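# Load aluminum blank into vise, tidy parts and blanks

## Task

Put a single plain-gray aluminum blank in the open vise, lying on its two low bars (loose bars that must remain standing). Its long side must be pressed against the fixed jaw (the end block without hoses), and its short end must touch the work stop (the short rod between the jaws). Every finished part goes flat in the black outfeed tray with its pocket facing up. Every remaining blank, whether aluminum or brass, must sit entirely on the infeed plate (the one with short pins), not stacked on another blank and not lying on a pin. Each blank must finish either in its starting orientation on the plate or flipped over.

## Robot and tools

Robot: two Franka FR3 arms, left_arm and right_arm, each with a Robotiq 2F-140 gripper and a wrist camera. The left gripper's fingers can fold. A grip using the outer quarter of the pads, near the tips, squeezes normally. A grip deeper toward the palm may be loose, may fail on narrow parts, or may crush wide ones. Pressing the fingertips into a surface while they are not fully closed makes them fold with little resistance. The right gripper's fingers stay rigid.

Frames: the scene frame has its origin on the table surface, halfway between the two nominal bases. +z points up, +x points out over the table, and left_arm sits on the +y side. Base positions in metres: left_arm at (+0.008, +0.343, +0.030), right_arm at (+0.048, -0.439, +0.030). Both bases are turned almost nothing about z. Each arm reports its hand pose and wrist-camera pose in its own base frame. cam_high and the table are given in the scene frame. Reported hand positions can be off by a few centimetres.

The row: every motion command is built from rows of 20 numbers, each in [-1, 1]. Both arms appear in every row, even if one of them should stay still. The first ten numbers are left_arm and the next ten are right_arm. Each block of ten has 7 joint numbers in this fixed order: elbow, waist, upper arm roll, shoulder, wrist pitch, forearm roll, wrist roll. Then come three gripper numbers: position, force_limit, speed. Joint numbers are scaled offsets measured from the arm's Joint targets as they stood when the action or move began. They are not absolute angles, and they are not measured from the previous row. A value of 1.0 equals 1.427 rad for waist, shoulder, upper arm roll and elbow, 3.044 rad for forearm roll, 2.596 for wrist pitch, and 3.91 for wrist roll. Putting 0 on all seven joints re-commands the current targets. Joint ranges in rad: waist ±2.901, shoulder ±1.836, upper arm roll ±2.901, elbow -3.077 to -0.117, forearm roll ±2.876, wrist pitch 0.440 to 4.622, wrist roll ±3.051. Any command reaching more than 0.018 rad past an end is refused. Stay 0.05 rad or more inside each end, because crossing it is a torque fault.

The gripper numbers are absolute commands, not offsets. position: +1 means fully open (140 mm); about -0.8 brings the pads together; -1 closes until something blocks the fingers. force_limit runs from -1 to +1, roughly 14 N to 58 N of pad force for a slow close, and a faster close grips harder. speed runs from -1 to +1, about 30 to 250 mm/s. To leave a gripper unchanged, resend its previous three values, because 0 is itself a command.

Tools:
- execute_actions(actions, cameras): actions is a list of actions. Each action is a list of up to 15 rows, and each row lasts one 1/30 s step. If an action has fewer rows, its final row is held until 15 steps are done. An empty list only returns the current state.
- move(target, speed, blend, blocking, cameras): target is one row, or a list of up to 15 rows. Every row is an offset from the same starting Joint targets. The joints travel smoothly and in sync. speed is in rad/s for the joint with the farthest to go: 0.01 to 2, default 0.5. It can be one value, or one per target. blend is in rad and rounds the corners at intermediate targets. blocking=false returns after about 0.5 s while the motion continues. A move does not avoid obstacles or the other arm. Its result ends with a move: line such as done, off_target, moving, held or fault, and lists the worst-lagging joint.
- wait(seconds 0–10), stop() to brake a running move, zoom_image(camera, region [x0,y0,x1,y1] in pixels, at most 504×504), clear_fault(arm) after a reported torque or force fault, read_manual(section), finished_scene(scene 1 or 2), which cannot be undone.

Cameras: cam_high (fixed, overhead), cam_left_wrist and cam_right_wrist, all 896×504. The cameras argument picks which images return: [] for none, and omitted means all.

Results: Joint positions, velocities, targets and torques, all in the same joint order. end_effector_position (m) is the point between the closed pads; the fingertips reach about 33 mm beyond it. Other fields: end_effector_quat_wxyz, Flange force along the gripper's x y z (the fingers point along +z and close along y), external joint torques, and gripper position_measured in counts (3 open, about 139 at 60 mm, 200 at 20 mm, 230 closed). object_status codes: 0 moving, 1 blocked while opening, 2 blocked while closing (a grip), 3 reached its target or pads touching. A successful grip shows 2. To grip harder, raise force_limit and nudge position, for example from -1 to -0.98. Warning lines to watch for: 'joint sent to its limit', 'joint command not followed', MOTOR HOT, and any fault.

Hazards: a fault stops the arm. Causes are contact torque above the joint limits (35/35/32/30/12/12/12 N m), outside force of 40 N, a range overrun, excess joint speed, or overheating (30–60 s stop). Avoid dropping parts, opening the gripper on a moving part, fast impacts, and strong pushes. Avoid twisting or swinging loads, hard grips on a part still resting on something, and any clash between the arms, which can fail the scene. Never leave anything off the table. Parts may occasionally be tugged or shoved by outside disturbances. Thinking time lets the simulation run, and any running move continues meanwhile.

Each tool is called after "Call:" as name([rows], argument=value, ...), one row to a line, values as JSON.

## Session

Call:
execute_actions(actions=[])

Scene clock: 0.00 s.
left_arm: end_effector_position=(+0.2746, -0.1132, +0.3643) position_measured=3 object_status=3 end_effector_quat_wxyz=(+0.076, +0.784, -0.513, -0.341) | right_arm: end_effector_position=(+0.4580, +0.4983, +0.1243) position_measured=3 object_status=3 end_effector_quat_wxyz=(-0.143, +0.984, -0.098, +0.047)
Joint names: [elbow, waist, upper arm roll, shoulder, wrist pitch, forearm roll, wrist roll]
Joint positions: left_arm=[-1.879 -0.387 0.01 -0.113 1.052 -0.013 -0.793] | right_arm=[-2.044 0.792 0.011 0.291 2.612 0.198 -0.727]
Joint velocities: within noise
Joint torques (N m): no reading
External joint torques (N m): no reading
Flange force (N): no reading
Joint targets: left_arm=[-1.879 -0.387 0.010 -0.113 1.052 -0.013 -0.793] | right_arm=[-2.044 0.792 0.011 0.291 2.612 0.198 -0.727]
Tool commands: left_gripper/position=+1.0 left_gripper/force_limit=+1.0 left_gripper/speed=+1.0 right_gripper/position=+1.0 right_gripper/force_limit=+1.0 right_gripper/speed=+1.0
camera_calibration:
cam_left_wrist: T_world_to_cam=[[-0.751828, -0.46231, 0.470132, -0.0102087], [-0.0192608, 0.728107, 0.685192, -0.153849], [-0.659078, 0.506092, -0.556316, 0.583856], [0, 0, 0, 1]] pos_world=[0.374168, -0.188186, 0.435024]
cam_right_wrist: T_world_to_cam=[[-0.162425, -0.941056, -0.2967, 0.589701], [-0.96075, 0.0822969, 0.264928, 0.370218], [-0.224895, 0.328085, -0.917487, 0.189101], [0, 0, 0, 1]] pos_world=[0.493997, 0.462433, 0.25038]

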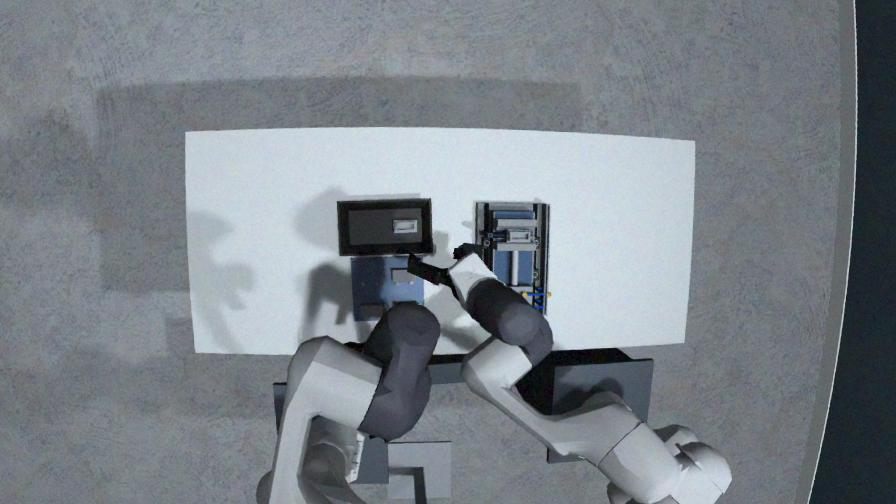

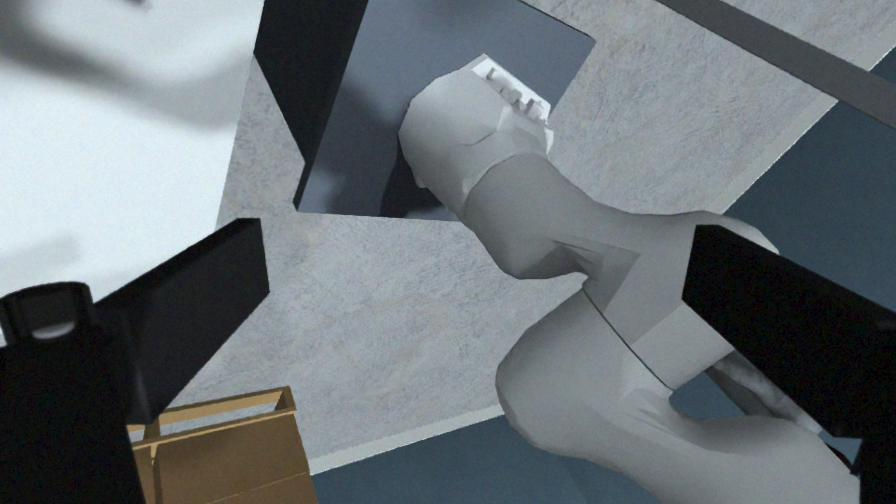

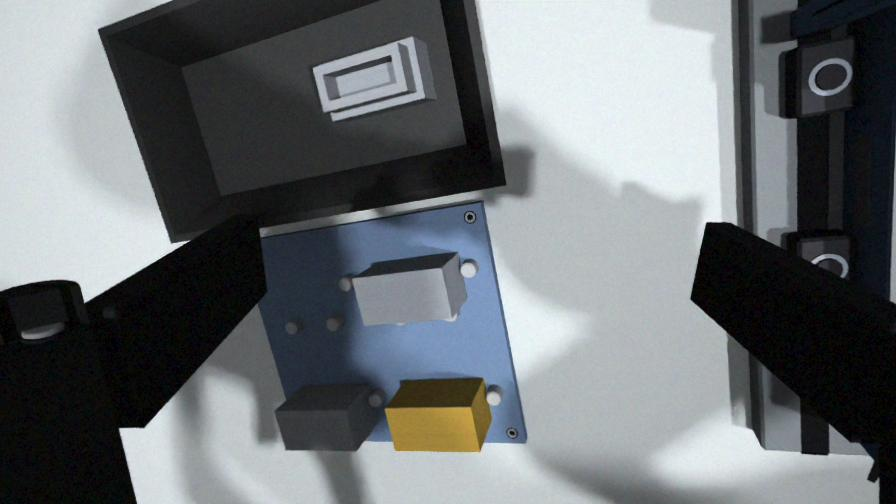

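Call:
zoom_image(camera="cam_high", region=[330, 190, 440, 325])

Call:
zoom_image(camera="cam_high", region=[465, 190, 565, 320])

Call:
zoom_image(camera="cam_right_wrist", region=[90, 0, 560, 480])

Scaled by 3.733 from the camera's 896x504 image, which has a finer 1280x720 frame.

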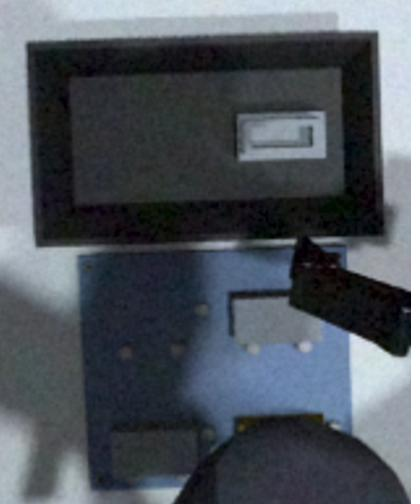

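Scaled by 3.877 from the camera's 896x504 image, which has a finer 1280x720 frame.

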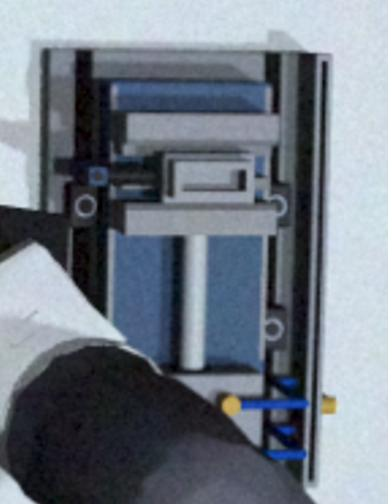

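Scaled by 1.050 from the camera's 896x504 image, which has a finer 1280x720 frame.

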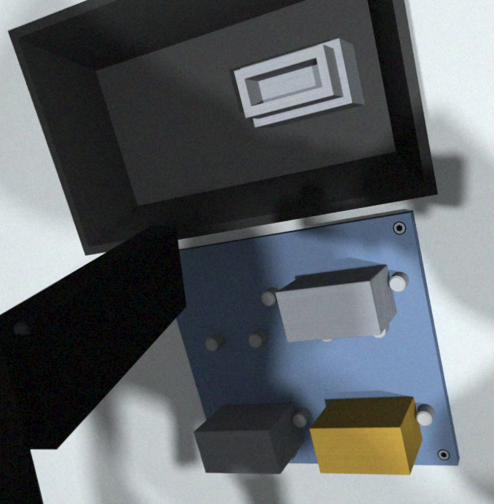

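Call:
move(target=[-0.243868,0.586545,-0.007008,-0.161878,0.320493,0.004271,0.12046,1,1,1,0.178737,-0.185613,-0.007708,-0.094242,-0.256757,-0.065046,0.319215,1,1,1], speed=0.8)

Scene clock: 41.57 s.
left_arm: end_effector_position=(+0.4054, +0.1943, +0.2996) position_measured=3 object_status=3 end_effector_quat_wxyz=(+0.002, +0.922, -0.387, +0.001) | right_arm: end_effector_position=(+0.5243, +0.3060, +0.2494) position_measured=3 object_status=3 end_effector_quat_wxyz=(-0.002, +0.711, -0.703, -0.001)
Joint names: [elbow, waist, upper arm roll, shoulder, wrist pitch, forearm roll, wrist roll]
Joint positions: left_arm=[-2.227 0.448 0.001 -0.342 1.882 -0.004 -0.326] | right_arm=[-1.791 0.528 -0.001 0.157 1.95 0.003 0.516]
Joint velocities: left_arm=[within noise] | right_arm=[0 0.001 0 0.002 0 0 0.005]
Joint torques (N m): left_arm=[24.58 0.99 0.28 -21.02 2.91 1.09 0.15] | right_arm=[26.37 -0.21 0.88 -37.31 2.25 0.35 0.07]
External joint torques (N m): left_arm=[-0.26 1.01 0.61 -0.36 0.31 0.38 0.15] | right_arm=[1.62 -0.31 0.66 0.64 -0.29 -0.35 0.07]
Flange force (N): left_arm=[-2.5 1.1 1.3] | right_arm=[-4.8 -7.7 -3.4]
Joint targets: left_arm=[-2.227 0.450 0.000 -0.344 1.884 0.000 -0.322] | right_arm=[-1.789 0.527 0.000 0.157 1.946 0.001 0.521]
move: done
camera_calibration:
cam_left_wrist: T_world_to_cam=[[-0.714063, -0.700065, 0.00485206, 0.43105], [-0.658219, 0.673709, 0.335954, 0.0433619], [-0.238458, 0.236699, -0.941866, 0.475755], [0, 0, 0, 1]] pos_world=[0.449786, 0.159939, 0.431439]
cam_right_wrist: T_world_to_cam=[[-0.999586, -0.0274813, -0.00854833, 0.544101], [-0.028735, 0.936351, 0.349888, -0.354583], [-0.00161113, 0.349989, -0.936753, 0.262937], [0, 0, 0, 1]] pos_world=[0.53411, 0.254941, 0.375022]

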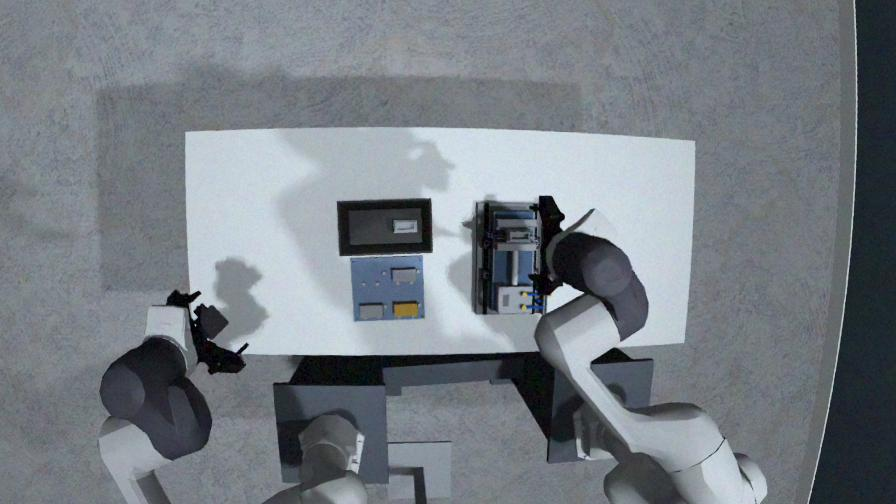

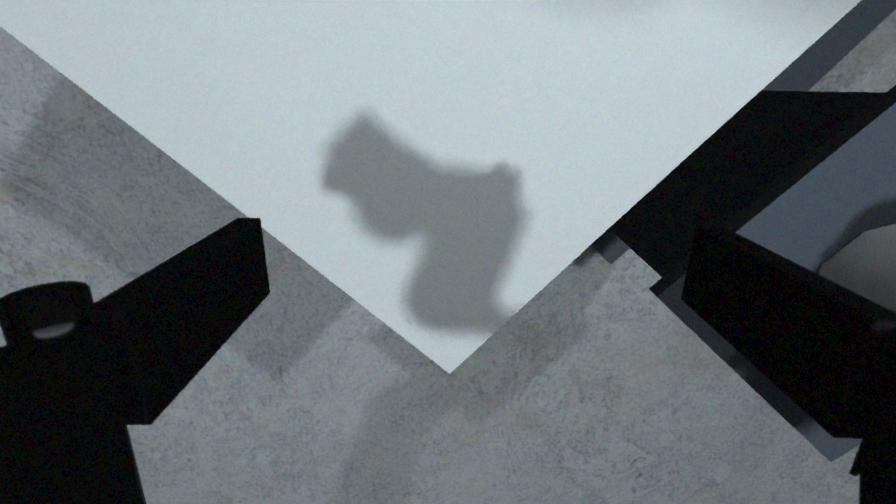

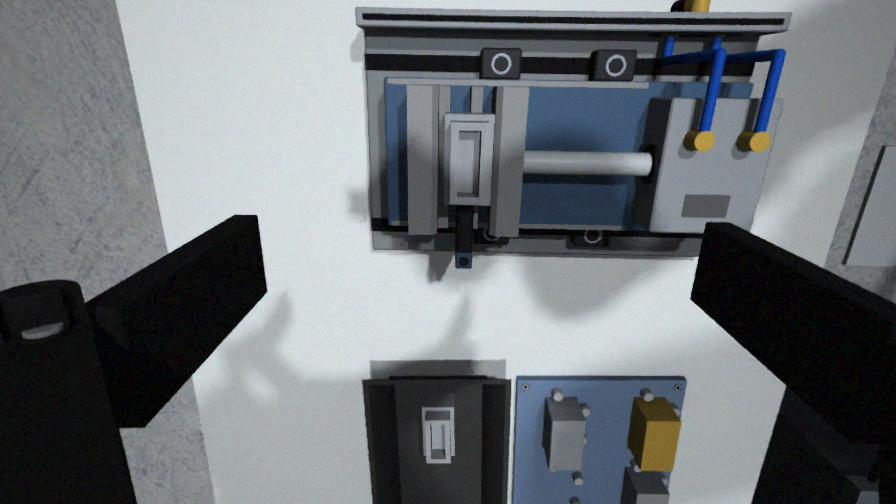

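Call:
zoom_image(camera="cam_right_wrist", region=[395, 75, 540, 275])

Call:
zoom_image(camera="cam_right_wrist", region=[430, 100, 510, 220])

Call:
zoom_image(camera="cam_right_wrist", region=[360, 365, 700, 504])

Scaled by 2.520 from the camera's 896x504 image, which has a finer 1280x720 frame.

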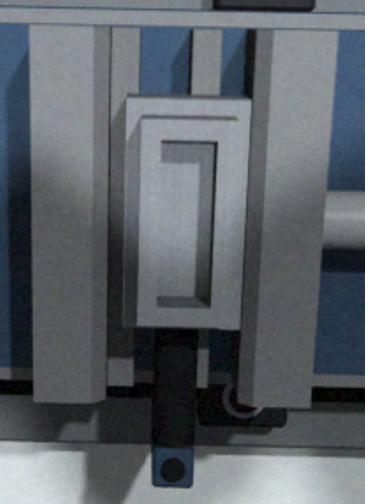

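Scaled by 4.200 from the camera's 896x504 image, which has a finer 1280x720 frame.

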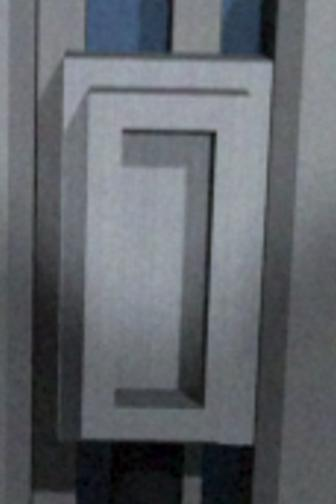

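Scaled by 1.482 from the camera's 896x504 image, which has a finer 1280x720 frame.

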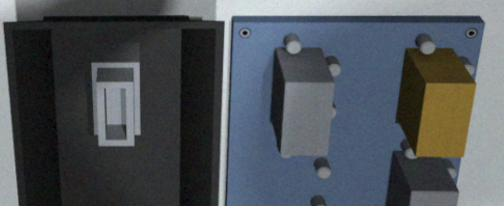

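Call:
move(target=[0.899453,-0.801472,0,0.771202,-0.070884,0,-0.099156,-0.08,-0.05,0,-0.115627,-0.579537,0,-0.247372,-0.072034,0,0,-0.08,-0.05,0], speed=0.8, cameras=["cam_left_wrist"])

Scene clock: 94.60 s.
left_arm: end_effector_position=(+0.5802, -0.4856, +0.2189) position_measured=139 object_status=3 end_effector_quat_wxyz=(+0.002, +0.710, -0.704, +0.000) | right_arm: end_effector_position=(+0.4798, -0.1481, +0.3507) position_measured=139 object_status=3 end_effector_quat_wxyz=(+0.003, -0.367, +0.930, -0.001)
Joint names: [elbow, waist, upper arm roll, shoulder, wrist pitch, forearm roll, wrist roll]
Joint positions: left_arm=[-0.946 -0.694 -0.002 0.757 1.703 -0.003 -0.704] | right_arm=[-1.953 -0.298 -0.002 -0.195 1.763 0.002 0.518]
Joint velocities: left_arm=[0.001 -0.001 -0.001 0.001 -0.001 0 -0.007] | right_arm=[within noise]
Joint torques (N m): left_arm=[25.05 0.45 1.23 -53.87 2.55 0.99 -0.22] | right_arm=[25.89 -0.7 0.97 -25.46 2.26 0.56 0.1]
External joint torques (N m): left_arm=[0.47 0.43 0.64 0.11 -0.08 0.22 -0.22] | right_arm=[1.07 -0.72 1.1 0.27 -0.29 -0.18 0.1]
Flange force (N): left_arm=[0.0 0.0 0.0] | right_arm=[-2.8 -3.4 -3.6]
Joint targets: left_arm=[-0.944 -0.693 0.000 0.756 1.700 0.000 -0.710] | right_arm=[-1.954 -0.300 0.000 -0.196 1.759 0.001 0.521]
move: done
camera_calibration:
cam_left_wrist: T_world_to_cam=[[-0.999956, -0.00868045, 0.00345218, 0.582197], [-0.00702068, 0.942094, 0.335275, 0.396225], [-0.00616262, 0.335236, -0.942114, 0.515548], [0, 0, 0, 1]] pos_world=[0.588131, -0.541058, 0.350851]
Images, in order (width x height): cam_left_wrist 896x504.

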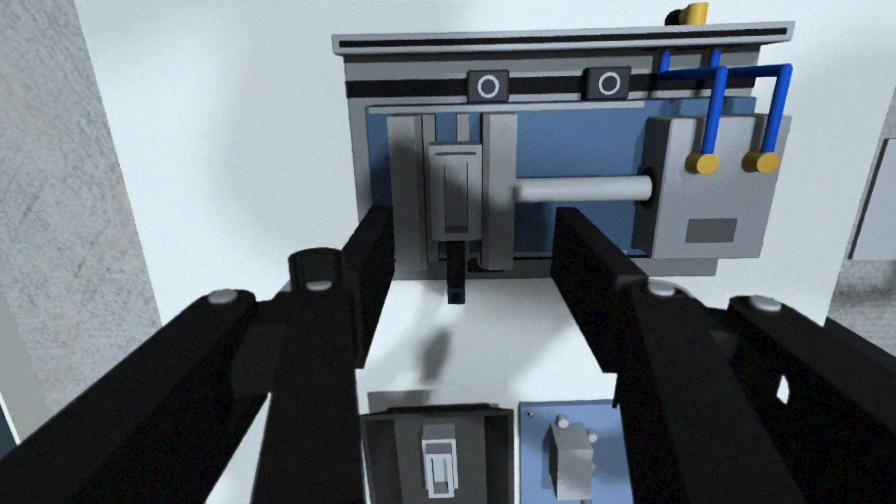

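Call:
zoom_image(camera="cam_left_wrist", region=[380, 90, 570, 310])

Scaled by 2.291 from the camera's 896x504 image, which has a finer 1280x720 frame.

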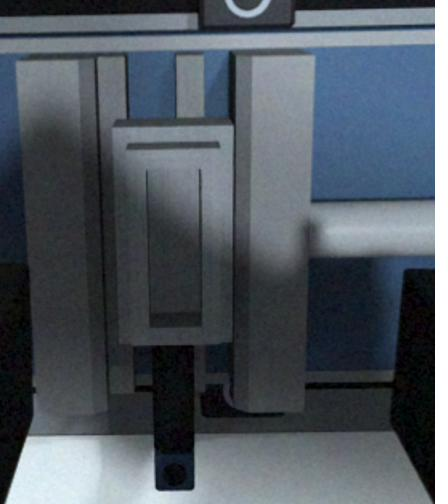

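Call:
move(target=[-0.151917,0.008152,0,0.016848,0.092768,0,0.002975,-1,-0.05,0,0,0,0,0,0,0,0,-0.08,-0.05,0], speed=0.3, cameras=["cam_left_wrist"])

Scene clock: 156.03 s.
left_arm: end_effector_position=(+0.5851, -0.4791, +0.1197) position_measured=233 object_status=3 end_effector_quat_wxyz=(+0.002, +0.713, -0.701, -0.001) | right_arm: end_effector_position=(+0.4795, -0.1480, +0.3505) position_measured=139 object_status=3 end_effector_quat_wxyz=(+0.003, -0.367, +0.930, +0.000)
Joint names: [elbow, waist, upper arm roll, shoulder, wrist pitch, forearm roll, wrist roll]
Joint positions: left_arm=[-1.16 -0.683 -0.002 0.78 1.938 -0.003 -0.702] | right_arm=[-1.953 -0.298 -0.002 -0.195 1.763 0.002 0.518]
Joint velocities: left_arm=[0 0.001 0.001 0 0.004 0 0.002] | right_arm=[within noise]
Joint torques (N m): left_arm=[24.49 0.93 1.24 -54.4 3.01 0.95 0.15] | right_arm=[26.09 -0.7 0.84 -25.51 2.29 0.58 0.06]
External joint torques (N m): left_arm=[-0.06 1.01 0.7 -0.09 0.41 0.23 0.15] | right_arm=[1.32 -0.69 0.99 0.21 -0.25 -0.16 0.06]
Flange force (N): left_arm=[-2.7 0.8 0.9] | right_arm=[-3.0 -4.0 -4.1]
Joint targets: left_arm=[-1.161 -0.682 0.000 0.780 1.941 0.000 -0.698] | right_arm=[-1.954 -0.300 0.000 -0.196 1.759 0.001 0.521]
move: done
camera_calibration:
cam_left_wrist: T_world_to_cam=[[-0.999839, -0.017262, 0.00493381, 0.583109], [-0.0145936, 0.941508, 0.336673, 0.42739], [-0.0104569, 0.336547, -0.941609, 0.422926], [0, 0, 0, 1]] pos_world=[0.593675, -0.534661, 0.251463]
Images, in order (width x height): cam_left_wrist 896x504.

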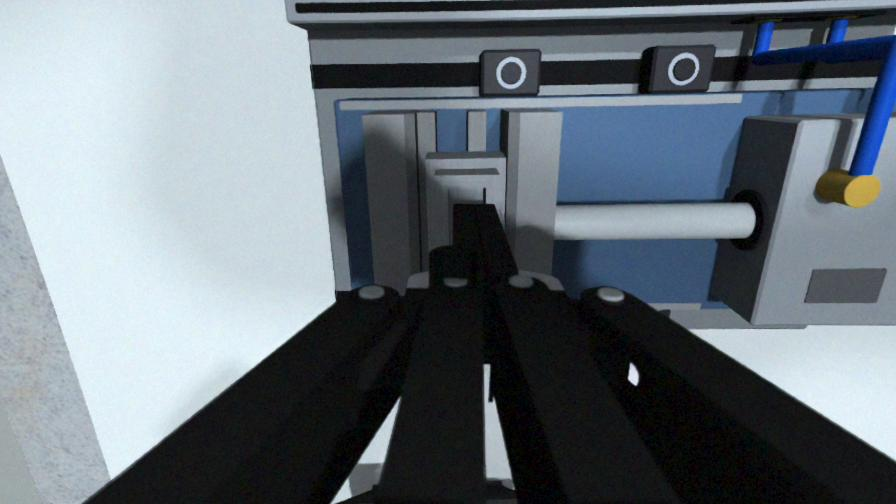

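Call:
move(target=[0.006789,0.00176,0,0.010938,0.002281,0,0.000642,-1,-0.05,0,0,0,0,0,0,0,0,-0.08,-0.05,0], speed=0.05, cameras=["cam_left_wrist"])

Scene clock: 167.60 s.
left_arm: end_effector_position=(+0.5889, -0.4805, +0.1181) position_measured=233 object_status=3 end_effector_quat_wxyz=(+0.002, +0.713, -0.701, +0.003) | right_arm: end_effector_position=(+0.4795, -0.1479, +0.3504) position_measured=139 object_status=3 end_effector_quat_wxyz=(+0.003, -0.367, +0.930, +0.000)
Joint names: [elbow, waist, upper arm roll, shoulder, wrist pitch, forearm roll, wrist roll]
Joint positions: left_arm=[-1.15 -0.682 -0.002 0.789 1.944 -0.003 -0.699] | right_arm=[-1.953 -0.298 -0.002 -0.195 1.763 0.002 0.518]
Joint velocities: left_arm=[0.004 -0.001 -0.001 0.001 0.001 0 0.001] | right_arm=[within noise]
Joint torques (N m): left_arm=[23.07 1.4 1.74 -50.7 3.04 0.98 0.2] | right_arm=[26.19 -0.77 0.8 -25.43 2.33 0.58 0.08]
External joint torques (N m): left_arm=[-1.42 1.63 1.28 3.65 0.44 0.27 0.2] | right_arm=[1.4 -0.76 0.96 0.35 -0.21 -0.16 0.08]
Flange force (N): left_arm=[0.8 -4.8 5.5] | right_arm=[-3.3 -4.6 -4.2]
Joint targets: left_arm=[-1.151 -0.679 0.000 0.796 1.947 0.000 -0.695] | right_arm=[-1.954 -0.300 0.000 -0.196 1.759 0.001 0.521]
move: done
camera_calibration:
cam_left_wrist: T_world_to_cam=[[-0.999859, -0.0168074, -0.000632232, 0.587798], [-0.0160621, 0.943018, 0.332353, 0.431386], [-0.00498979, 0.332316, -0.943155, 0.416935], [0, 0, 0, 1]] pos_world=[0.596724, -0.53548, 0.250233]
Images, in order (width x height): cam_left_wrist 896x504.

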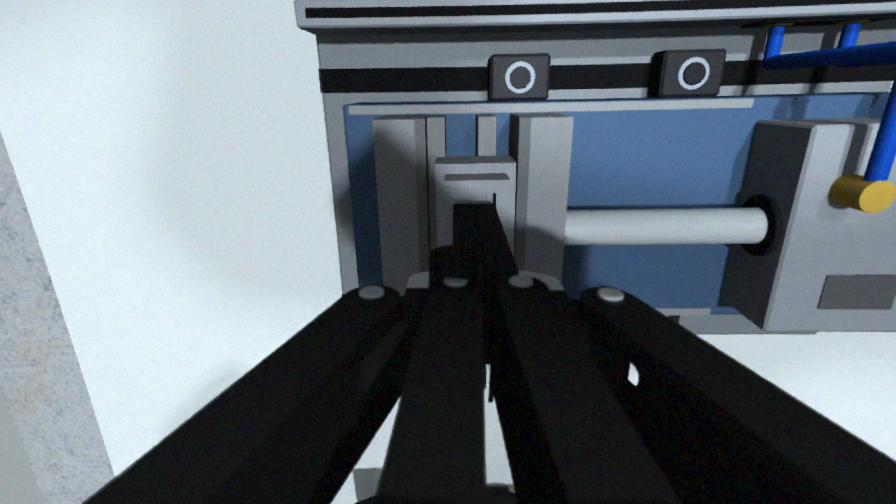

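Call:
move([
  [0.020779,0,0,-0.01062,-0.01726,0,0,-1,-0.05,0,0,0,0,0,0,0,0,-0.08,-0.05,0],
  [0.020779,0,0,-0.01062,-0.01726,0,0,-0.25,-0.05,0,0,0,0,0,0,0,0,-0.08,-0.05,0],
  [-0.005294,0,0,0.003735,0.004963,0,0,-0.25,-0.05,0,0,0,0,0,0,0,0,-0.08,-0.05,0],
], speed=[0.1,0.1,0.06], cameras=["cam_left_wrist"])

Scene clock: 185.97 s.
left_arm: end_effector_position=(+0.5880, -0.4790, +0.1067) position_measured=160 object_status=3 end_effector_quat_wxyz=(+0.002, +0.713, -0.701, -0.001) | right_arm: end_effector_position=(+0.4794, -0.1479, +0.3503) position_measured=139 object_status=3 end_effector_quat_wxyz=(+0.002, -0.367, +0.930, +0.000)
Joint names: [elbow, waist, upper arm roll, shoulder, wrist pitch, forearm roll, wrist roll]
Joint positions: left_arm=[-1.158 -0.681 -0.002 0.8 1.957 -0.003 -0.699] | right_arm=[-1.953 -0.298 -0.002 -0.195 1.762 0.002 0.518]
Joint velocities: left_arm=[0 -0.001 0 0 0.004 0 0] | right_arm=[within noise]
Joint torques (N m): left_arm=[24.53 0.95 1.24 -54.68 2.94 0.92 0.12] | right_arm=[26.24 -0.69 0.82 -25.44 2.32 0.57 0.09]
External joint torques (N m): left_arm=[-0.07 0.64 0.45 0.09 0.32 0.19 0.12] | right_arm=[1.4 -0.64 1.03 0.36 -0.23 -0.17 0.09]
Flange force (N): left_arm=[-1.6 0.3 0.8] | right_arm=[-3.5 -4.5 -4.3]
Joint targets: left_arm=[-1.159 -0.679 0.000 0.801 1.960 0.000 -0.695] | right_arm=[-1.954 -0.300 0.000 -0.196 1.759 0.001 0.521]
move: done
camera_calibration:
cam_left_wrist: T_world_to_cam=[[-0.999846, -0.0169019, 0.00465759, 0.586342], [-0.0143488, 0.941557, 0.336548, 0.431619], [-0.0100737, 0.336429, -0.941655, 0.410449], [0, 0, 0, 1]] pos_world=[0.59658, -0.53457, 0.23851]
Images, in order (width x height): cam_left_wrist 896x504.

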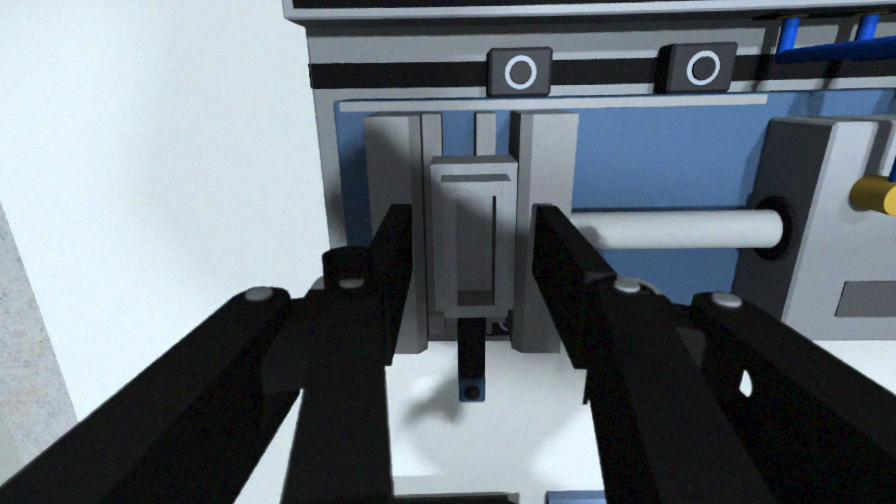

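Call:
move(target=[0,0,0,0,0,0,0,-1,-0.05,-1,0,0,0,0,0,0,0,-0.08,-0.05,0], speed=0.1, cameras=["cam_left_wrist"])

Scene clock: 188.93 s.
left_arm: end_effector_position=(+0.5883, -0.4791, +0.1067) position_measured=195 object_status=0 end_effector_quat_wxyz=(+0.002, +0.713, -0.701, +0.000) | right_arm: end_effector_position=(+0.4794, -0.1479, +0.3503) position_measured=139 object_status=3 end_effector_quat_wxyz=(+0.002, -0.367, +0.930, +0.000)
Joint names: [elbow, waist, upper arm roll, shoulder, wrist pitch, forearm roll, wrist roll]
Joint positions: left_arm=[-1.158 -0.681 -0.002 0.8 1.958 -0.003 -0.699] | right_arm=[-1.953 -0.298 -0.002 -0.195 1.762 0.002 0.518]
Joint velocities: within noise
Joint torques (N m): left_arm=[23.96 0.95 1.24 -52.99 3.18 0.92 0.09] | right_arm=[26.2 -0.69 0.76 -25.49 2.34 0.57 0.09]
External joint torques (N m): left_arm=[-0.63 1.17 0.77 1.77 0.57 0.21 0.08] | right_arm=[1.43 -0.67 0.94 0.24 -0.2 -0.17 0.09]
Flange force (N): left_arm=[-0.5 -2.0 3.3] | right_arm=[-3.2 -4.4 -4.3]
Joint targets: left_arm=[-1.159 -0.679 0.000 0.801 1.960 0.000 -0.695] | right_arm=[-1.954 -0.300 0.000 -0.196 1.759 0.001 0.521]
move: done
camera_calibration:
cam_left_wrist: T_world_to_cam=[[-0.999851, -0.016824, 0.00397351, 0.586677], [-0.014511, 0.941747, 0.33601, 0.431988], [-0.00939507, 0.335902, -0.94185, 0.409926], [0, 0, 0, 1]] pos_world=[0.596709, -0.534648, 0.238605]
Images, in order (width x height): cam_left_wrist 896x504.

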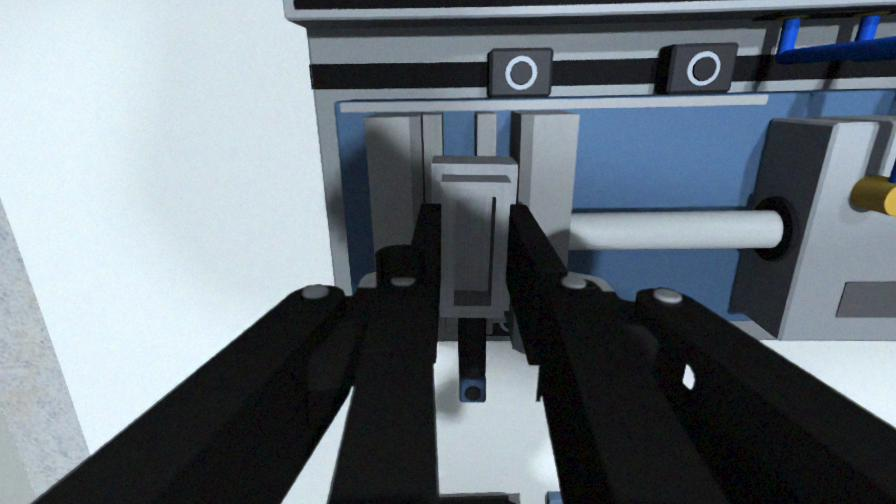

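Call:
wait(seconds=0.7, cameras=[])

Scene clock: 193.03 s.
left_arm: end_effector_position=(+0.5883, -0.4791, +0.1068) position_measured=195 object_status=2 end_effector_quat_wxyz=(+0.002, +0.713, -0.701, +0.000) | right_arm: end_effector_position=(+0.4794, -0.1479, +0.3503) position_measured=139 object_status=3 end_effector_quat_wxyz=(+0.002, -0.367, +0.930, +0.000)
Joint names: [elbow, waist, upper arm roll, shoulder, wrist pitch, forearm roll, wrist roll]
Joint positions: left_arm=[-1.158 -0.681 -0.002 0.8 1.958 -0.003 -0.699] | right_arm=[-1.953 -0.298 -0.002 -0.195 1.762 0.002 0.518]
Joint velocities: within noise
Joint torques (N m): left_arm=[24.07 0.95 1.26 -52.96 3.15 0.92 0.13] | right_arm=[26.26 -0.74 0.79 -25.47 2.33 0.59 0.15]
External joint torques (N m): left_arm=[-0.5 0.86 0.61 1.75 0.54 0.2 0.13] | right_arm=[1.5 -0.76 0.91 0.27 -0.2 -0.15 0.15]
Flange force (N): left_arm=[0.5 -2.6 3.1] | right_arm=[-3.4 -4.6 -4.5]
Joint targets: left_arm=[-1.159 -0.679 0.000 0.801 1.960 0.000 -0.695] | right_arm=[-1.954 -0.300 0.000 -0.196 1.759 0.001 0.521]
Tool commands: left_gripper/position=-1.0 left_gripper/force_limit=-0.05 left_gripper/speed=-1.0 right_gripper/position=-0.08 right_gripper/force_limit=-0.05 right_gripper/speed=+0.0
wait: 0.70 s; at rest from the start
No camera images: "cameras" was empty.

Call:
move([
  [0.026073,0,0,-0.014355,-0.022223,0,0,-1,-0.05,-1,0,0,0,0,0,0,0,-0.08,-0.05,0],
  [0.126128,0,0,-0.024816,-0.082973,0,0,-1,-0.05,-1,0,0,0,0,0,0,0,-0.08,-0.05,0],
  [-0.509186,0.353383,0,-0.43391,0.041378,0,0.128971,-1,-0.05,-1,0,0,0,0,0,0,0,-0.08,-0.05,0],
], speed=[0.05,0.25,0.6], blend=[0.01,0.05,0], cameras=["cam_left_wrist","cam_high"])

Scene clock: 219.87 s.
left_arm: end_effector_position=(+0.5925, -0.1050, +0.1975) position_measured=195 object_status=2 end_effector_quat_wxyz=(+0.003, +0.715, -0.699, -0.002) | right_arm: end_effector_position=(+0.4793, -0.1479, +0.3503) position_measured=139 object_status=3 end_effector_quat_wxyz=(+0.002, -0.367, +0.930, +0.000)
Joint names: [elbow, waist, upper arm roll, shoulder, wrist pitch, forearm roll, wrist roll]
Joint positions: left_arm=[-1.885 -0.175 0.001 0.186 2.064 -0.003 -0.196] | right_arm=[-1.953 -0.298 -0.002 -0.195 1.762 0.002 0.518]
Joint velocities: left_arm=[-0.001 0 0.001 0.001 0 -0.001 0.006] | right_arm=[within noise]
Joint torques (N m): left_arm=[24.62 0.58 0.49 -39.39 3.02 0.87 0.1] | right_arm=[26.18 -0.67 0.75 -25.39 2.35 0.57 0.04]
External joint torques (N m): left_arm=[0.47 0.55 0.29 -1.15 0.45 0.21 0.1] | right_arm=[1.37 -0.68 0.9 0.48 -0.18 -0.17 0.04]
Flange force (N): left_arm=[-1.3 1.8 -0.6] | right_arm=[-3.4 -4.9 -4.1]
Joint targets: left_arm=[-1.885 -0.175 0.000 0.182 2.067 0.000 -0.191] | right_arm=[-1.954 -0.300 0.000 -0.196 1.759 0.001 0.521]
move: done; blend cut to 0 rad at target 1
camera_calibration:
cam_left_wrist: T_world_to_cam=[[-0.999704, -0.0228562, 0.00829217, 0.595263], [-0.0187166, 0.941114, 0.337572, 0.0512797], [-0.0155195, 0.337317, -0.941263, 0.373404], [0, 0, 0, 1]] pos_world=[0.601842, -0.16061, 0.329225]
Images, in order (width x height): cam_high 896x504, cam_left_wrist 896x504.

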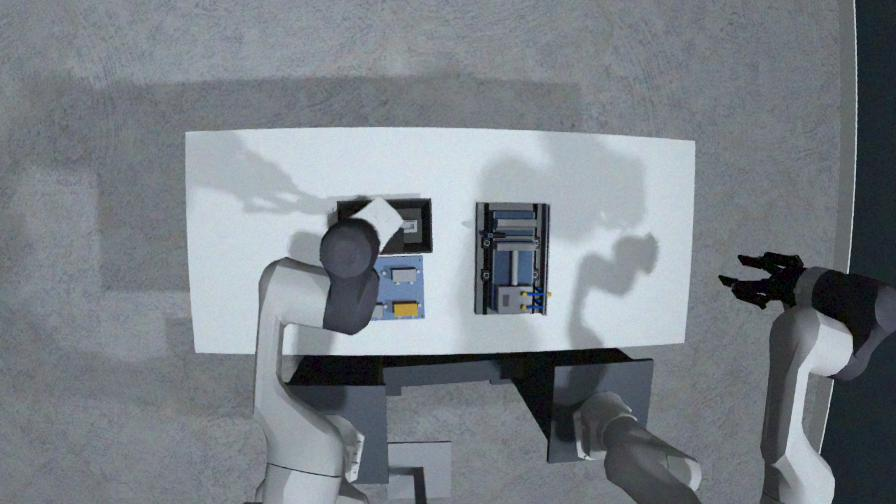

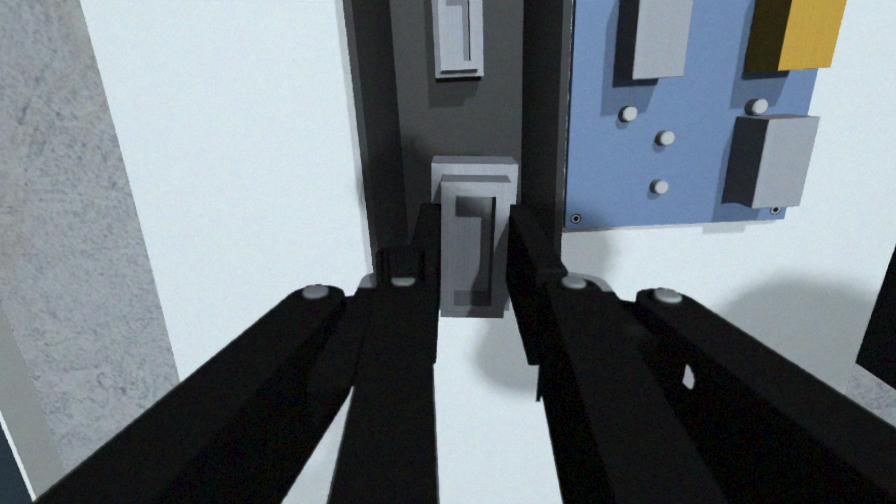

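Call:
move(target=[-0.091892,0,0,0.14701,0.131322,0,0,-1,-0.05,-1,0,0,0,0,0,0,0,-0.08,-0.05,0], speed=0.25, cameras=["cam_left_wrist"])

Scene clock: 234.37 s.
left_arm: end_effector_position=(+0.5920, -0.1046, +0.0436) position_measured=195 object_status=2 end_effector_quat_wxyz=(+0.002, +0.715, -0.699, -0.002) | right_arm: end_effector_position=(+0.4793, -0.1478, +0.3503) position_measured=139 object_status=3 end_effector_quat_wxyz=(+0.002, -0.367, +0.930, +0.000)
Joint names: [elbow, waist, upper arm roll, shoulder, wrist pitch, forearm roll, wrist roll]
Joint positions: left_arm=[-2.017 -0.175 0.001 0.393 2.404 -0.003 -0.194] | right_arm=[-1.953 -0.298 -0.002 -0.195 1.762 0.002 0.518]
Joint velocities: left_arm=[0.001 0 -0.001 -0.001 0.004 -0.001 0.002] | right_arm=[within noise]
Joint torques (N m): left_arm=[21.85 0.61 0.76 -42.34 3.07 0.69 0.12] | right_arm=[26.27 -0.7 0.69 -25.46 2.36 0.56 0.12]
External joint torques (N m): left_arm=[0.57 0.62 0.43 -0.62 0.5 0.19 0.12] | right_arm=[1.57 -0.72 0.82 0.18 -0.17 -0.18 0.12]
Flange force (N): left_arm=[-1.1 -0.2 -0.2] | right_arm=[-3.3 -4.7 -4.6]
Joint targets: left_arm=[-2.016 -0.175 0.000 0.392 2.408 0.000 -0.191] | right_arm=[-1.954 -0.300 0.000 -0.196 1.759 0.001 0.521]
move: done
camera_calibration:
cam_left_wrist: T_world_to_cam=[[-0.999743, -0.0214765, 0.00721074, 0.596305], [-0.017774, 0.940924, 0.33815, 0.102293], [-0.014047, 0.337935, -0.941065, 0.227629], [0, 0, 0, 1]] pos_world=[0.601167, -0.160368, 0.175323]
Images, in order (width x height): cam_left_wrist 896x504.

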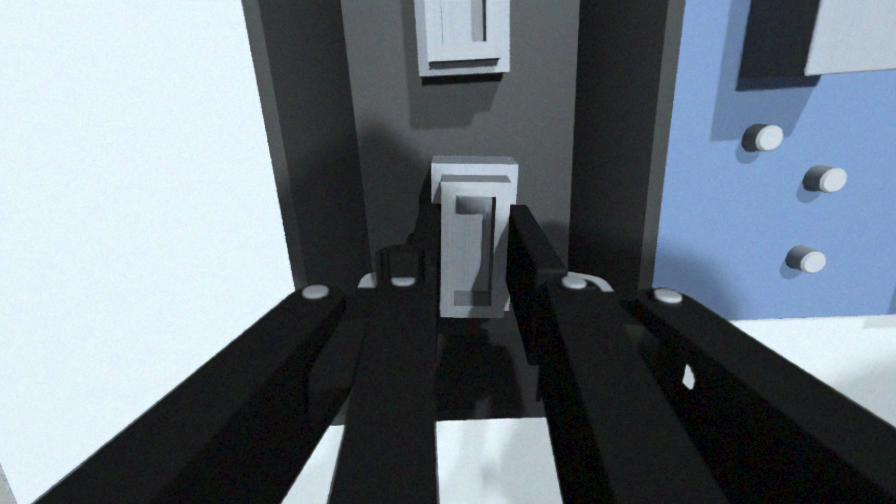

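Call:
move(target=[-0.001836,0,0,0.01518,0.00936,0,0,-1,-0.05,-1,0,0,0,0,0,0,0,-0.08,-0.05,0], speed=0.04, cameras=[])

Call:
move(target=[-0.000306,0,0,0.00253,0.00156,0,0,-1,-0.05,-1,0,0,0,0,0,0,0,-0.08,-0.05,0], speed=0.02, cameras=[])

Scene clock: 238.33 s.
left_arm: end_effector_position=(+0.5937, -0.1049, +0.0388) position_measured=195 object_status=2 end_effector_quat_wxyz=(+0.001, +0.715, -0.699, +0.000) | right_arm: end_effector_position=(+0.4793, -0.1478, +0.3502) position_measured=139 object_status=3 end_effector_quat_wxyz=(+0.002, -0.367, +0.930, +0.000)
Joint names: [elbow, waist, upper arm roll, shoulder, wrist pitch, forearm roll, wrist roll]
Joint positions: left_arm=[-2.017 -0.175 0.001 0.403 2.419 -0.003 -0.194] | right_arm=[-1.953 -0.298 -0.002 -0.195 1.762 0.002 0.518]
Joint velocities: within noise
Joint torques (N m): left_arm=[20.38 0.38 0.78 -35.7 4.58 0.67 0.12] | right_arm=[26.21 -0.67 0.79 -25.47 2.38 0.56 0.2]
External joint torques (N m): left_arm=[-0.73 0.43 0.47 6.1 2.01 0.17 0.12] | right_arm=[1.4 -0.51 1.12 0.34 -0.16 -0.17 0.21]
Flange force (N): left_arm=[0.8 -9.0 15.3] | right_arm=[-3.8 -4.3 -4.1]
Joint targets: left_arm=[-2.019 -0.175 0.000 0.413 2.433 0.000 -0.191] | right_arm=[-1.954 -0.300 0.000 -0.196 1.759 0.001 0.521]
move: off_target (left_arm); left_arm: the wrist pitch is farthest, 0.013 rad from its target
No camera images: "cameras" was empty.

Scene clock: 239.03 s.
left_arm: end_effector_position=(+0.5937, -0.1049, +0.0388) position_measured=195 object_status=2 end_effector_quat_wxyz=(+0.001, +0.715, -0.699, +0.000) | right_arm: end_effector_position=(+0.4793, -0.1478, +0.3502) position_measured=139 object_status=3 end_effector_quat_wxyz=(+0.002, -0.367, +0.930, +0.000)
Joint names: [elbow, waist, upper arm roll, shoulder, wrist pitch, forearm roll, wrist roll]
Joint positions: left_arm=[-2.017 -0.175 0.001 0.403 2.419 -0.003 -0.194] | right_arm=[-1.953 -0.298 -0.002 -0.195 1.762 0.002 0.518]
Joint velocities: within noise
Joint torques (N m): left_arm=[19.9 0.4 0.77 -33.38 5.17 0.67 0.1] | right_arm=[26.23 -0.63 0.74 -25.34 2.36 0.59 0.1]
External joint torques (N m): left_arm=[-1.18 0.37 0.39 8.42 2.59 0.18 0.1] | right_arm=[1.57 -0.71 0.81 0.19 -0.17 -0.16 0.1]
Flange force (N): left_arm=[1.6 -11.9 20.8] | right_arm=[-3.3 -4.7 -4.6]
Joint targets: left_arm=[-2.019 -0.175 0.000 0.417 2.437 0.000 -0.191] | right_arm=[-1.954 -0.300 0.000 -0.196 1.759 0.001 0.521]
move: off_target (left_arm); left_arm: the wrist pitch is farthest, 0.018 rad from its target
No camera images: "cameras" was empty.

Call:
move(target=[0.00107,0,0,-0.008855,-0.00546,0,0,-1,-0.05,-1,0,0,0,0,0,0,0,-0.08,-0.05,0], speed=0.04, cameras=["cam_left_wrist"])

Scene clock: 243.53 s.
left_arm: end_effector_position=(+0.5940, -0.1049, +0.0388) position_measured=195 object_status=2 end_effector_quat_wxyz=(+0.001, +0.715, -0.699, +0.000) | right_arm: end_effector_position=(+0.4793, -0.1478, +0.3502) position_measured=139 object_status=3 end_effector_quat_wxyz=(+0.002, -0.367, +0.930, +0.000)
Joint names: [elbow, waist, upper arm roll, shoulder, wrist pitch, forearm roll, wrist roll]
Joint positions: left_arm=[-2.017 -0.175 0.001 0.403 2.42 -0.003 -0.194] | right_arm=[-1.953 -0.298 -0.002 -0.195 1.762 0.002 0.518]
Joint velocities: within noise
Joint torques (N m): left_arm=[20.88 0.24 0.67 -39.83 3.23 0.67 0.13] | right_arm=[26.28 -0.62 0.73 -25.47 2.36 0.58 0.05]
External joint torques (N m): left_arm=[-0.28 0.15 0.24 1.98 0.64 0.17 0.13] | right_arm=[1.47 -0.51 1 0.3 -0.18 -0.15 0.05]
Flange force (N): left_arm=[0.1 -2.8 5.0] | right_arm=[-3.5 -4.6 -4.3]
Joint targets: left_arm=[-2.018 -0.175 0.000 0.404 2.422 0.000 -0.191] | right_arm=[-1.954 -0.300 0.000 -0.196 1.759 0.001 0.521]
move: done
camera_calibration:
cam_left_wrist: T_world_to_cam=[[-0.999769, -0.0214051, 0.00167758, 0.598538], [-0.0195859, 0.941226, 0.33721, 0.105384], [-0.00879702, 0.3371, -0.941428, 0.220057], [0, 0, 0, 1]] pos_world=[0.6024, -0.16056, 0.170627]
Images, in order (width x height): cam_left_wrist 896x504.

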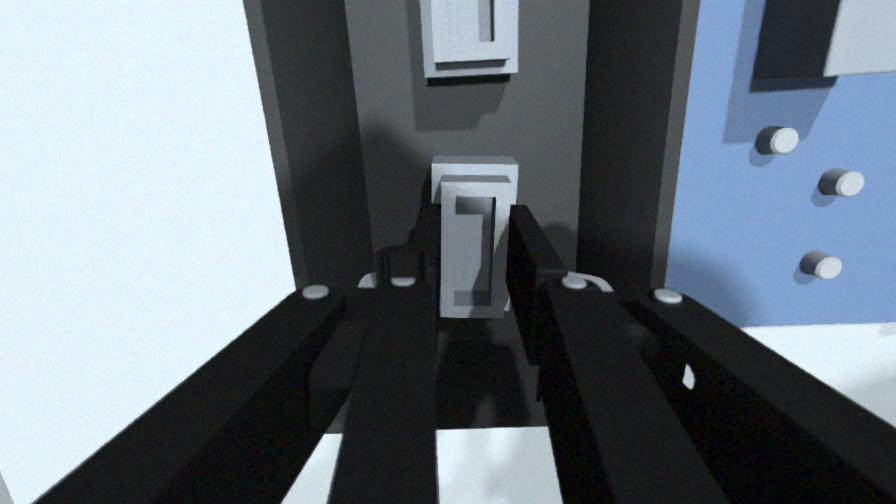

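Call:
execute_actions(actions=[], cameras=["cam_left_wrist"])

Scene clock: 261.50 s.
left_arm: end_effector_position=(+0.5940, -0.1049, +0.0388) position_measured=195 object_status=2 end_effector_quat_wxyz=(+0.001, +0.715, -0.699, +0.000) | right_arm: end_effector_position=(+0.4793, -0.1478, +0.3502) position_measured=139 object_status=3 end_effector_quat_wxyz=(+0.002, -0.367, +0.930, +0.000)
Joint names: [elbow, waist, upper arm roll, shoulder, wrist pitch, forearm roll, wrist roll]
Joint positions: left_arm=[-2.017 -0.175 0.001 0.403 2.42 -0.003 -0.194] | right_arm=[-1.953 -0.298 -0.002 -0.195 1.762 0.002 0.518]
Joint velocities: within noise
Joint torques (N m): left_arm=[20.8 0.42 0.73 -39.89 3.22 0.67 0.1] | right_arm=[26.24 -0.66 0.76 -25.45 2.38 0.57 0.05]
External joint torques (N m): left_arm=[-0.24 0.48 0.43 1.78 0.66 0.18 0.1] | right_arm=[1.4 -0.76 0.81 0.38 -0.17 -0.18 0.05]
Flange force (N): left_arm=[-0.4 -2.5 4.6] | right_arm=[-3.2 -4.8 -4.1]
Joint targets: left_arm=[-2.018 -0.175 0.000 0.404 2.422 0.000 -0.191] | right_arm=[-1.954 -0.300 0.000 -0.196 1.759 0.001 0.521]
Tool commands: left_gripper/position=-1.0 left_gripper/force_limit=-0.05 left_gripper/speed=-1.0 right_gripper/position=-0.08 right_gripper/force_limit=-0.05 right_gripper/speed=+0.0
camera_calibration:
cam_left_wrist: T_world_to_cam=[[-0.99977, -0.0213965, 0.00168257, 0.598537], [-0.019576, 0.941223, 0.337218, 0.105376], [-0.00879896, 0.337108, -0.941425, 0.220058], [0, 0, 0, 1]] pos_world=[0.602399, -0.160559, 0.170627]
Images, in order (width x height): cam_left_wrist 896x504.

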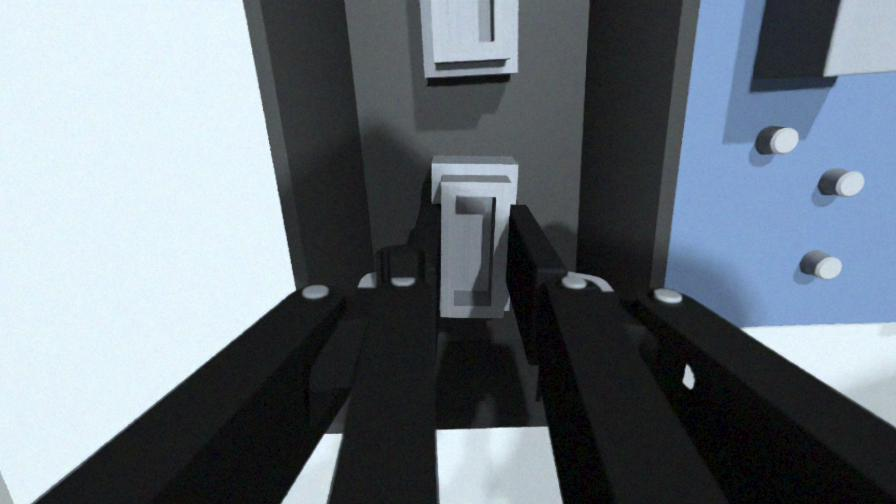

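Call:
move(target=[0,0,0,0,0,0,0,-0.25,-0.05,-1,0,0,0,0,0,0,0,-0.08,-0.05,0], cameras=["cam_left_wrist"])

Scene clock: 264.00 s.
left_arm: end_effector_position=(+0.5940, -0.1049, +0.0388) position_measured=160 object_status=0 end_effector_quat_wxyz=(+0.001, +0.715, -0.699, +0.000) | right_arm: end_effector_position=(+0.4793, -0.1478, +0.3502) position_measured=139 object_status=3 end_effector_quat_wxyz=(+0.002, -0.367, +0.930, +0.000)
Joint names: [elbow, waist, upper arm roll, shoulder, wrist pitch, forearm roll, wrist roll]
Joint positions: left_arm=[-2.017 -0.175 0.001 0.403 2.42 -0.003 -0.194] | right_arm=[-1.953 -0.298 -0.002 -0.195 1.762 0.002 0.518]
Joint velocities: within noise
Joint torques (N m): left_arm=[21.19 0.57 0.78 -41.62 2.87 0.68 0.14] | right_arm=[26.28 -0.67 0.77 -25.49 2.37 0.59 0.06]
External joint torques (N m): left_arm=[0.1 0.63 0.49 0.18 0.29 0.18 0.14] | right_arm=[1.53 -0.66 0.94 0.22 -0.16 -0.15 0.06]
Flange force (N): left_arm=[-1.1 -0.6 0.9] | right_arm=[-3.3 -4.6 -4.4]
Joint targets: left_arm=[-2.018 -0.175 0.000 0.404 2.422 0.000 -0.191] | right_arm=[-1.954 -0.300 0.000 -0.196 1.759 0.001 0.521]
move: done
camera_calibration:
cam_left_wrist: T_world_to_cam=[[-0.99977, -0.0213776, 0.00164505, 0.59855], [-0.0195709, 0.941226, 0.337211, 0.105387], [-0.00875713, 0.337101, -0.941428, 0.220018], [0, 0, 0, 1]] pos_world=[0.602402, -0.160566, 0.170609]
Images, in order (width x height): cam_left_wrist 896x504.

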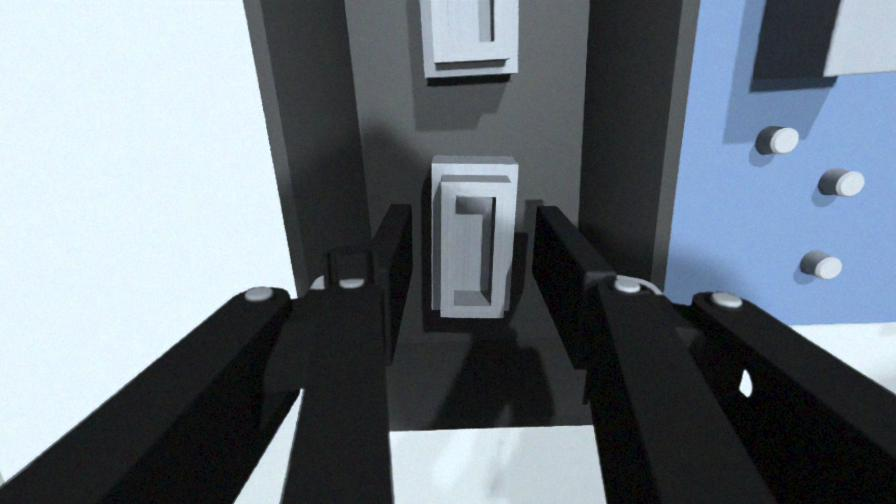

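Call:
move([
  [0.09338,0,0,-0.15536,-0.13673,0,0,-0.25,-0.05,-1,0,0,0,0,0,0,0,-0.08,-0.05,0],
  [-0.14646,0.43798,0,-0.52418,-0.20724,0,-0.0335,-0.25,-0.05,-1,0.53272,0.93229,0,0.58422,0.02792,-0.0003,0.12874,-0.08,-0.05,0],
], speed=[0.3, 0.7], blend=[0.05, 0], cameras=["cam_high", "cam_right_wrist"])

Scene clock: 306.23 s.
left_arm: end_effector_position=(+0.4072, +0.1950, +0.3000) position_measured=160 object_status=3 end_effector_quat_wxyz=(+0.000, +0.920, -0.391, +0.002) | right_arm: end_effector_position=(+0.3756, +0.6287, +0.1980) position_measured=139 object_status=3 end_effector_quat_wxyz=(+0.004, +0.711, -0.703, +0.000)
Joint names: [elbow, waist, upper arm roll, shoulder, wrist pitch, forearm roll, wrist roll]
Joint positions: left_arm=[-2.226 0.448 0 -0.341 1.887 -0.003 -0.318] | right_arm=[-1.196 1.031 0.001 0.638 1.827 0.002 1.019]
Joint velocities: left_arm=[within noise] | right_arm=[0.002 -0.001 0.001 0 0 0 0.007]
Joint torques (N m): left_arm=[24.57 0.98 0.58 -21.04 2.51 0.9 -0.12] | right_arm=[26.46 -0.39 1.29 -51.36 2.65 0.48 0.14]
External joint torques (N m): left_arm=[-0.25 0.99 0.89 -0.38 -0.1 0.18 -0.12] | right_arm=[1.71 -0.34 0.78 0.41 0.19 -0.26 0.14]
Flange force (N): left_arm=[-2.3 1.3 0.2] | right_arm=[-12.1 -7.4 -3.2]
Joint targets: left_arm=[-2.227 0.450 0.000 -0.344 1.885 0.000 -0.322] | right_arm=[-1.194 1.030 0.000 0.638 1.831 0.000 1.024]
move: done; blend cut to 0 rad at target 1
camera_calibration:
cam_right_wrist: T_world_to_cam=[[-0.999567, -0.0293772, -0.00156137, 0.403679], [-0.0281431, 0.939421, 0.341608, -0.643591], [-0.0085687, 0.341504, -0.939841, 0.110166], [0, 0, 0, 1]] pos_world=[0.386335, 0.578839, 0.324025]
Images, in order (width x height): cam_high 896x504, cam_right_wrist 896x504.

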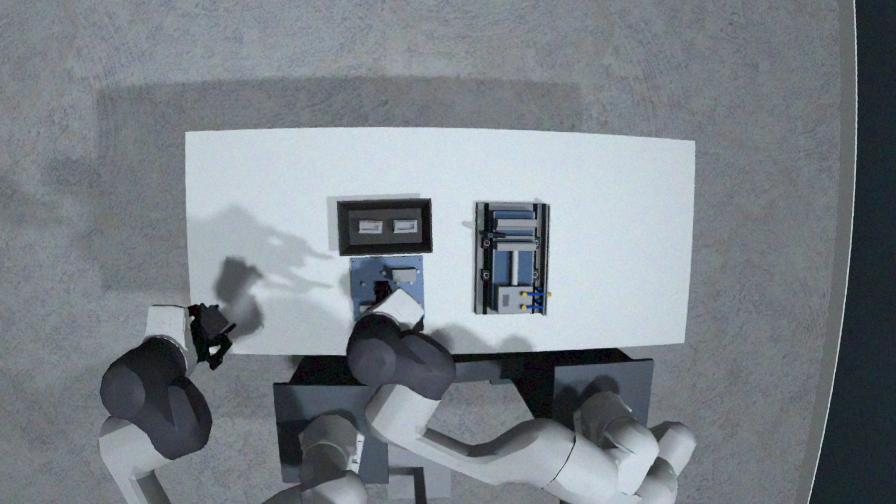

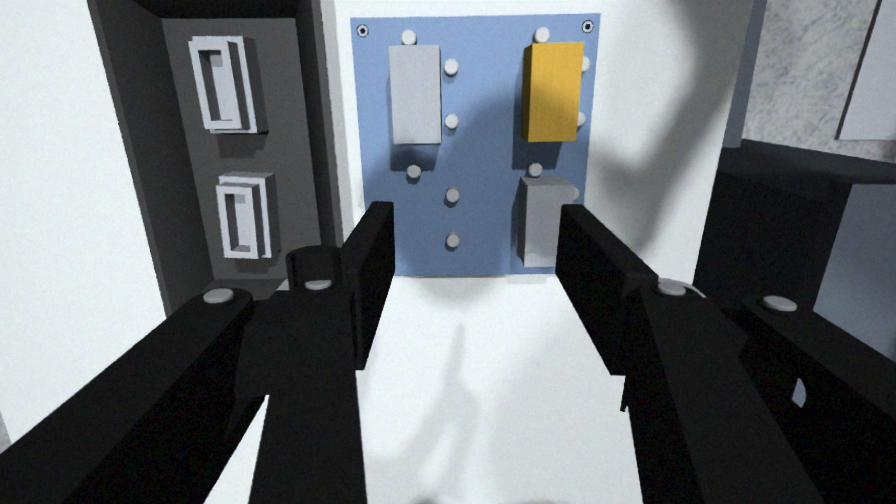

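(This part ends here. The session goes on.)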